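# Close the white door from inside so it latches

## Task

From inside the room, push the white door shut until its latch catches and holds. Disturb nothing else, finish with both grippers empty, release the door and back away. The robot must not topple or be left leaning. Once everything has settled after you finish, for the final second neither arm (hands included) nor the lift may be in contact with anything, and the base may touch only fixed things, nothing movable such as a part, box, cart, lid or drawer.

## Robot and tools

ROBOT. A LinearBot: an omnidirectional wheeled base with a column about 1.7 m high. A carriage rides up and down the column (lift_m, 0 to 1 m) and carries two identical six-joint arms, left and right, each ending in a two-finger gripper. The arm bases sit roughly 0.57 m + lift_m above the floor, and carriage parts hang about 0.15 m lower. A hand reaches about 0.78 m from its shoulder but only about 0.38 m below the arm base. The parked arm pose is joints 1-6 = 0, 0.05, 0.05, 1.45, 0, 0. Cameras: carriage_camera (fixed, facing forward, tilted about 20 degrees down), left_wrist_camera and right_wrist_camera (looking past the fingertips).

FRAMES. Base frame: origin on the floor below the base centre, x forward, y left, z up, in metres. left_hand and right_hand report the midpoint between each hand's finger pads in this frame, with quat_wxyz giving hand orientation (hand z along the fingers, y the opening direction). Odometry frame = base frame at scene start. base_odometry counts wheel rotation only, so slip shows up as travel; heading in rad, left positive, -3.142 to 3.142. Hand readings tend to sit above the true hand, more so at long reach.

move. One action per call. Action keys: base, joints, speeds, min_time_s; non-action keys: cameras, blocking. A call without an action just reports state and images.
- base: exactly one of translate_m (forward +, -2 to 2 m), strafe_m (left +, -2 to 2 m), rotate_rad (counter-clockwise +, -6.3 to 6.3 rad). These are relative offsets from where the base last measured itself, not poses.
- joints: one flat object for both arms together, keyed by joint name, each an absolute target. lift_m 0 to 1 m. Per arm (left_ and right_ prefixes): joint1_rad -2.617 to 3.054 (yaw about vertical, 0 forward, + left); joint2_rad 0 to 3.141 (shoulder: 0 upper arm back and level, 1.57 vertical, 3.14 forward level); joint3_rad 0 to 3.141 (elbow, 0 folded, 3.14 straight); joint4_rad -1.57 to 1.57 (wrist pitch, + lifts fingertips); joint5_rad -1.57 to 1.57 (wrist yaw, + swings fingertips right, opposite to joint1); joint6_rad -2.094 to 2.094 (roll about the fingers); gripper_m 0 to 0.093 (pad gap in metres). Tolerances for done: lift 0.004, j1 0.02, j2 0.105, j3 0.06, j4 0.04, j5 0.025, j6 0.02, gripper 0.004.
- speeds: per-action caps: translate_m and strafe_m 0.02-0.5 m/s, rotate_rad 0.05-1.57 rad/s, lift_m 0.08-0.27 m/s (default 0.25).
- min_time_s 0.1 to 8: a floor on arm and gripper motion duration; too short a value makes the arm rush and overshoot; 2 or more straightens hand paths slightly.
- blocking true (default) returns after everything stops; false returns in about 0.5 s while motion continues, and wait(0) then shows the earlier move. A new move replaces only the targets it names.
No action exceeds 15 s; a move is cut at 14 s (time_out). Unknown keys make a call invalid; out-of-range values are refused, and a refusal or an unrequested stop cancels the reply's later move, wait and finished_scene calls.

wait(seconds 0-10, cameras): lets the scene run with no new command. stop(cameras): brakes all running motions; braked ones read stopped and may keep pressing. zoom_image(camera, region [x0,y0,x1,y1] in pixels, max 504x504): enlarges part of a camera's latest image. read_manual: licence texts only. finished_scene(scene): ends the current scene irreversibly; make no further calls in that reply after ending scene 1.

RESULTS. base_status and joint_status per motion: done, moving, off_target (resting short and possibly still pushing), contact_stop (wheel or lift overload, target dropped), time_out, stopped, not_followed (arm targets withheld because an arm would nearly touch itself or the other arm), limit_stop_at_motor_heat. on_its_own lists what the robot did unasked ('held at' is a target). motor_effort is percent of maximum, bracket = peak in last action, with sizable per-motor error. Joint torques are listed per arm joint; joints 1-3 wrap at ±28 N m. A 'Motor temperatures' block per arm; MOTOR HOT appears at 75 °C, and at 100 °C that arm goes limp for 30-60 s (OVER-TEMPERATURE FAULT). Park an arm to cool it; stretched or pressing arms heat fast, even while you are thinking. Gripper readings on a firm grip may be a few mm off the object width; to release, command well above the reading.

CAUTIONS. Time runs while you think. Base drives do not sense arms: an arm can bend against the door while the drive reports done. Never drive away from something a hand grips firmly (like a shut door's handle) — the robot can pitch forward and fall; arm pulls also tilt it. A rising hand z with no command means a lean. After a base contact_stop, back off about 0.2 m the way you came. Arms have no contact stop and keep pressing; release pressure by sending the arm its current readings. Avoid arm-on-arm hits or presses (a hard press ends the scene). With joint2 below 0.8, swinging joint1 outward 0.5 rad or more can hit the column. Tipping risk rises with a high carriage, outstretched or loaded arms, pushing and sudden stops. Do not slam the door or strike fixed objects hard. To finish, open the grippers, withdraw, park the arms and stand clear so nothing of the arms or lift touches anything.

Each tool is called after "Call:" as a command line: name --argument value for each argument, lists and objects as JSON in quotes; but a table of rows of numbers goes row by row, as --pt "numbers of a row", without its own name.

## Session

Call:
move --cameras '["carriage_camera"]'

Scene clock: 0.00 s.
Joint torques (N m): no reading
Motor temperatures (°C): left_arm=[29 31 33 29 27 30 27] | right_arm=[30 32 32 30 29 29 31]
base_odometry: x=+0.000 y=+0.000 heading=+0.000
base_status: not commanded
joint_positions: lift_m=+0.300 left_joint1_rad=-0.008 left_joint2_rad=+0.051 left_joint3_rad=+0.041 left_joint4_rad=+1.440 left_joint5_rad=+0.011 left_joint6_rad=+0.011 left_gripper_m=+0.09396 right_joint1_rad=+0.018 right_joint2_rad=+0.067 right_joint3_rad=+0.063 right_joint4_rad=+1.446 right_joint5_rad=+0.039 right_joint6_rad=-0.006 right_gripper_m=+0.09396
joint_status: not commanded
motor_effort: lift_m=+18 drive_wheels=+1
left_hand: x=+0.2522 y=+0.2949 z=+1.3106 quat_wxyz=(+0.997, +0.006, +0.071, +0.001) (m; base frame)
right_hand: x=+0.2488 y=-0.3033 z=+1.3166 quat_wxyz=(+0.998, +0.018, +0.064, +0.005) (m; base frame)
pictures: carriage_camera
Images, in order (width x height): carriage_camera 672x504.

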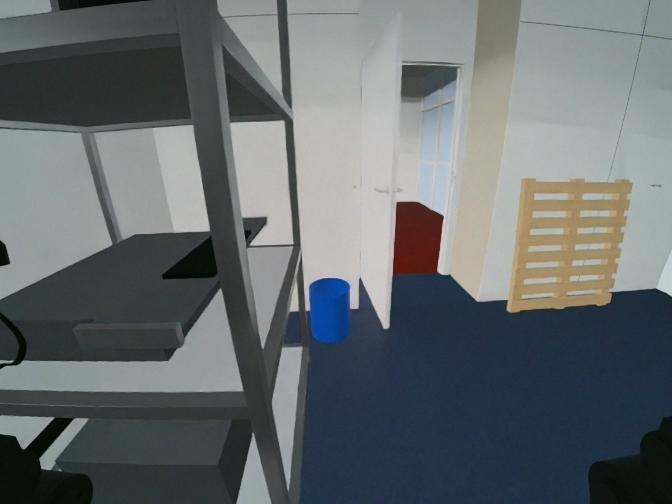

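Call:
move --base '{"rotate_rad": 0.055}'

Call:
move --base '{"strafe_m": -0.41}' --joints '{"lift_m": 0.2, "right_joint1_rad": 0.7, "right_joint2_rad": 2.0, "right_joint3_rad": 2.0, "right_joint4_rad": 0.0, "right_joint5_rad": 0, "right_joint6_rad": 0, "right_gripper_m": 0.0}' --min_time_s 1.5 --cameras '["carriage_camera"]'

Scene clock: 13.40 s.
Joint torques (N m): left_arm=[-0.16 3.88 5.61 -0.11 0.08 0.04] | right_arm=[-0.08 3.81 6.08 -0.2 -0.09 -0.05]
move: done
base_odometry: x=+0.000 y=+0.000 heading=+0.055
base_status: done
joint_positions: lift_m=+0.300 left_joint1_rad=-0.008 left_joint2_rad=+0.051 left_joint3_rad=+0.041 left_joint4_rad=+1.440 left_joint5_rad=+0.011 left_joint6_rad=+0.011 left_gripper_m=+0.09396 right_joint1_rad=+0.018 right_joint2_rad=+0.067 right_joint3_rad=+0.063 right_joint4_rad=+1.446 right_joint5_rad=+0.039 right_joint6_rad=-0.006 right_gripper_m=+0.09396
joint_status: not commanded
motor_effort: lift_m=+18(18) drive_wheels=-1(7)
left_hand: x=+0.2522 y=+0.2949 z=+1.3106 quat_wxyz=(+0.997, +0.006, +0.071, +0.001) (m; base frame)
right_hand: x=+0.2489 y=-0.3033 z=+1.3166 quat_wxyz=(+0.998, +0.018, +0.065, +0.005) (m; base frame)
pictures: none

Scene clock: 16.27 s.
Joint torques (N m): left_arm=[-0.1 3.78 5.59 -0.08 0.09 0.06] | right_arm=[0.57 -10.76 10.66 2.16 -0.19 0.03]
move: done
base_odometry: x=+0.022 y=-0.409 heading=+0.054
base_status: done
joint_positions: lift_m=+0.200 left_joint1_rad=-0.007 left_joint2_rad=+0.051 left_joint3_rad=+0.041 left_joint4_rad=+1.440 left_joint5_rad=+0.011 left_joint6_rad=+0.011 left_gripper_m=+0.09396 right_joint1_rad=+0.693 right_joint2_rad=+1.993 right_joint3_rad=+1.972 right_joint4_rad=+0.009 right_joint5_rad=+0.012 right_joint6_rad=-0.006 right_gripper_m=+0.00010
joint_status: all done
motor_effort: lift_m=+18(20) drive_wheels=-3(16)
left_hand: x=+0.2522 y=+0.2949 z=+1.2106 quat_wxyz=(+0.997, +0.006, +0.071, +0.001) (m; base frame)
right_hand: x=+0.6951 y=+0.0990 z=+1.1868 quat_wxyz=(+0.663, -0.240, +0.670, +0.233) (m; base frame)
pictures: carriage_camera
Images, in order (width x height): carriage_camera 672x504.

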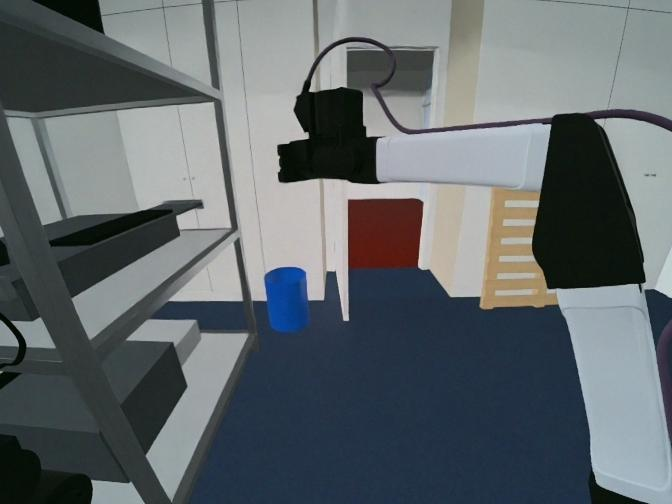

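Call:
move --base '{"translate_m": 1.36}' --cameras '["carriage_camera"]'

Call:
move --base '{"strafe_m": -0.22}' --joints '{"right_joint1_rad": 0.35}' --speeds '{"strafe_m": 0.25}' --min_time_s 1.5 --cameras '["carriage_camera"]'

Call:
move --base '{"translate_m": 0.19}' --speeds '{"translate_m": 0.3}'

Call:
move --base '{"strafe_m": -0.23}' --joints '{"right_joint1_rad": 0.1}' --speeds '{"strafe_m": 0.25}' --min_time_s 1.2 --cameras '["carriage_camera"]'

Scene clock: 31.07 s.
Joint torques (N m): left_arm=[-0.23 3.74 5.63 -0.12 0.08 0.02] | right_arm=[-0.44 -10.7 10.74 2.2 -0.15 0.01]
Motor temperatures (°C): left_arm=[29 31 35 29 27 30 27] | right_arm=[30 39 37 33 29 29 31]
move: done
base_odometry: x=+1.380 y=-0.337 heading=+0.054
base_status: done
joint_positions: lift_m=+0.200 left_joint1_rad=-0.007 left_joint2_rad=+0.051 left_joint3_rad=+0.041 left_joint4_rad=+1.440 left_joint5_rad=+0.011 left_joint6_rad=+0.011 left_gripper_m=+0.09396 right_joint1_rad=+0.703 right_joint2_rad=+1.993 right_joint3_rad=+1.973 right_joint4_rad=+0.003 right_joint5_rad=+0.009 right_joint6_rad=-0.005 right_gripper_m=+0.00010
joint_status: not commanded
motor_effort: lift_m=+18(18) drive_wheels=-2(16)
left_hand: x=+0.2522 y=+0.2949 z=+1.2106 quat_wxyz=(+0.997, +0.006, +0.071, +0.001) (m; base frame)
right_hand: x=+0.6910 y=+0.1040 z=+1.1855 quat_wxyz=(+0.660, -0.244, +0.670, +0.237) (m; base frame)
pictures: carriage_camera
Images, in order (width x height): carriage_camera 672x504.

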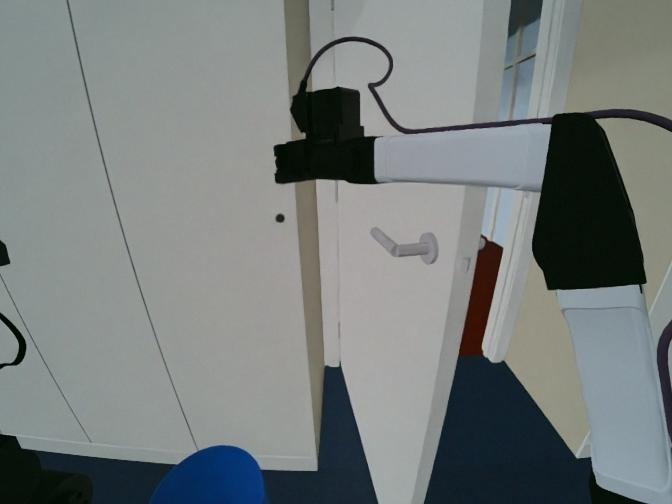

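Scene clock: 33.30 s.
Joint torques (N m): left_arm=[-0.36 3.97 5.65 -0.1 0.09 0.03] | right_arm=[-0.24 -10.84 10.62 2.2 -0.04 -0.02]
move: done
base_odometry: x=+1.392 y=-0.557 heading=+0.054
base_status: done
joint_positions: lift_m=+0.200 left_joint1_rad=-0.007 left_joint2_rad=+0.051 left_joint3_rad=+0.041 left_joint4_rad=+1.440 left_joint5_rad=+0.011 left_joint6_rad=+0.011 left_gripper_m=+0.09396 right_joint1_rad=+0.352 right_joint2_rad=+1.994 right_joint3_rad=+1.973 right_joint4_rad=+0.002 right_joint5_rad=-0.001 right_joint6_rad=-0.001 right_gripper_m=+0.00009
joint_status: all done
motor_effort: lift_m=+18(18) drive_wheels=+0(13)
left_hand: x=+0.2522 y=+0.2950 z=+1.2106 quat_wxyz=(+0.997, +0.006, +0.071, +0.002) (m; base frame)
right_hand: x=+0.7996 y=-0.0827 z=+1.1853 quat_wxyz=(+0.690, -0.125, +0.702, +0.122) (m; base frame)
pictures: carriage_camera
Images, in order (width x height): carriage_camera 672x504.

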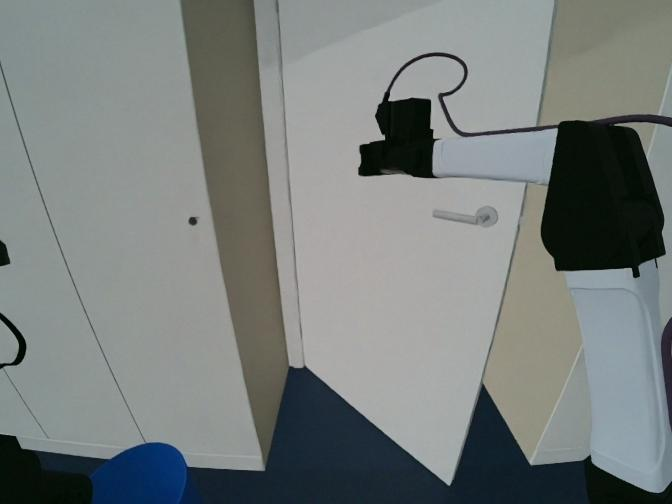

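Scene clock: 35.33 s.
Joint torques (N m): left_arm=[-0.27 3.84 5.45 -0.09 0.08 0.02] | right_arm=[-0.36 -10.84 10.71 2.21 -0.06 -0.05]
move: done
base_odometry: x=+1.582 y=-0.547 heading=+0.053
base_status: done
joint_positions: lift_m=+0.200 left_joint1_rad=-0.007 left_joint2_rad=+0.051 left_joint3_rad=+0.041 left_joint4_rad=+1.439 left_joint5_rad=+0.011 left_joint6_rad=+0.011 left_gripper_m=+0.09396 right_joint1_rad=+0.351 right_joint2_rad=+1.995 right_joint3_rad=+1.973 right_joint4_rad=+0.000 right_joint5_rad=-0.001 right_joint6_rad=-0.001 right_gripper_m=+0.00009
joint_status: not commanded
motor_effort: lift_m=+18(18) drive_wheels=-3(12)
left_hand: x=+0.2523 y=+0.2950 z=+1.2106 quat_wxyz=(+0.997, +0.006, +0.071, +0.002) (m; base frame)
right_hand: x=+0.7999 y=-0.0830 z=+1.1844 quat_wxyz=(+0.689, -0.125, +0.703, +0.122) (m; base frame)
pictures: none

Scene clock: 37.53 s.
Joint torques (N m): left_arm=[-0.4 4.01 5.59 -0.07 0.1 0.07] | right_arm=[0.8 -10.85 10.58 2.25 0.02 0.06]
move: done
base_odometry: x=+1.594 y=-0.776 heading=+0.054
base_status: done
joint_positions: lift_m=+0.200 left_joint1_rad=-0.007 left_joint2_rad=+0.051 left_joint3_rad=+0.041 left_joint4_rad=+1.439 left_joint5_rad=+0.011 left_joint6_rad=+0.011 left_gripper_m=+0.09396 right_joint1_rad=+0.092 right_joint2_rad=+1.995 right_joint3_rad=+1.973 right_joint4_rad=-0.001 right_joint5_rad=-0.012 right_joint6_rad=-0.007 right_gripper_m=+0.00009
joint_status: all done
motor_effort: lift_m=+17(18) drive_wheels=+0(15)
left_hand: x=+0.2523 y=+0.2950 z=+1.2106 quat_wxyz=(+0.997, +0.006, +0.071, +0.002) (m; base frame)
right_hand: x=+0.8350 y=-0.2380 z=+1.1840 quat_wxyz=(+0.698, -0.040, +0.714, +0.034) (m; base frame)
pictures: carriage_camera
Images, in order (width x height): carriage_camera 672x504.

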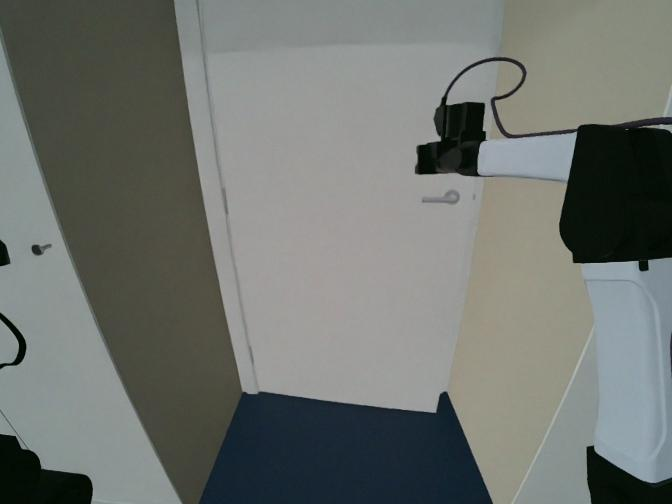

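Call:
move --base '{"translate_m": 0.54}' --speeds '{"translate_m": 0.2}' --cameras '["carriage_camera"]'

Call:
move --base '{"translate_m": -0.45}' --speeds '{"translate_m": 0.3}' --cameras '["carriage_camera"]'

Call:
zoom_image --camera "carriage_camera" --region '[400, 150, 500, 410]'

Scene clock: 47.70 s.
Joint torques (N m): left_arm=[-0.24 3.92 5.53 -0.09 0.09 0.06] | right_arm=[-3.71 20.05 -0.34 7.71 1.12 1.28]
Motor temperatures (°C): left_arm=[29 32 36 29 27 30 27] | right_arm=[30 42 39 41 30 29 31]
move: done
base_odometry: x=+2.133 y=-0.748 heading=+0.053
base_status: done
joint_positions: lift_m=+0.200 left_joint1_rad=-0.007 left_joint2_rad=+0.051 left_joint3_rad=+0.041 left_joint4_rad=+1.439 left_joint5_rad=+0.011 left_joint6_rad=+0.011 left_gripper_m=+0.09396 right_joint1_rad=+0.138 right_joint2_rad=+1.657 right_joint3_rad=+2.070 right_joint4_rad=-1.251 right_joint5_rad=-0.134 right_joint6_rad=-0.115 right_gripper_m=+0.00009
joint_status: not commanded
motor_effort: lift_m=+18(19) drive_wheels=+16(26)
left_hand: x=+0.2524 y=+0.2950 z=+1.2105 quat_wxyz=(+0.997, +0.006, +0.071, +0.002) (m; base frame)
right_hand: x=+0.6160 y=-0.2179 z=+1.1271 quat_wxyz=(+0.357, -0.141, +0.921, +0.067) (m; base frame)
pictures: carriage_camera
Images, in order (width x height): carriage_camera 672x504.

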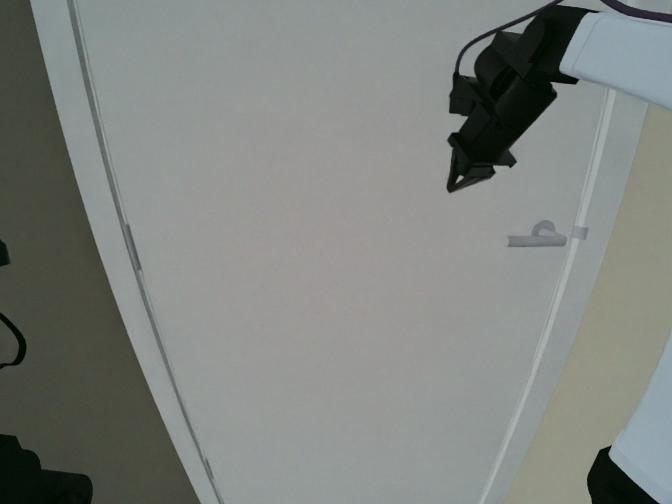

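Scene clock: 50.70 s.
Joint torques (N m): left_arm=[-0.21 3.78 5.49 -0.08 0.11 0.04] | right_arm=[-0.02 -12.15 9.85 2.31 0.05 0.06]
move: done
base_odometry: x=+1.684 y=-0.772 heading=+0.053
base_status: done
joint_positions: lift_m=+0.200 left_joint1_rad=-0.007 left_joint2_rad=+0.051 left_joint3_rad=+0.041 left_joint4_rad=+1.438 left_joint5_rad=+0.011 left_joint6_rad=+0.011 left_gripper_m=+0.09396 right_joint1_rad=+0.099 right_joint2_rad=+2.006 right_joint3_rad=+1.982 right_joint4_rad=-0.009 right_joint5_rad=-0.013 right_joint6_rad=-0.008 right_gripper_m=+0.00008
joint_status: not commanded
motor_effort: lift_m=+17(19) drive_wheels=+0(14)
left_hand: x=+0.2526 y=+0.2950 z=+1.2106 quat_wxyz=(+0.997, +0.006, +0.072, +0.002) (m; base frame)
right_hand: x=+0.8375 y=-0.2331 z=+1.1792 quat_wxyz=(+0.694, -0.043, +0.717, +0.036) (m; base frame)
pictures: carriage_camera
Images, in order (width x height): carriage_camera 672x504.

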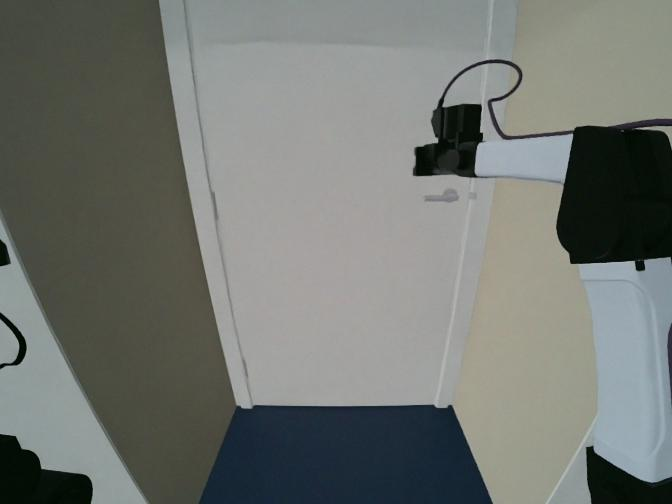

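Scaled by 1.938 from the camera's 672x504 image, which has a finer 960x720 frame.

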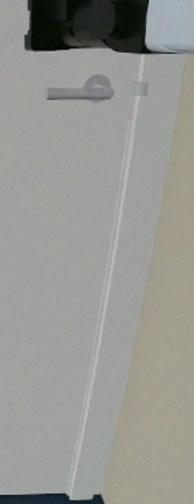

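Same flush appearance as the earlier successes.

Call:
finished_scene --scene 3

The scene is finished: the task was done.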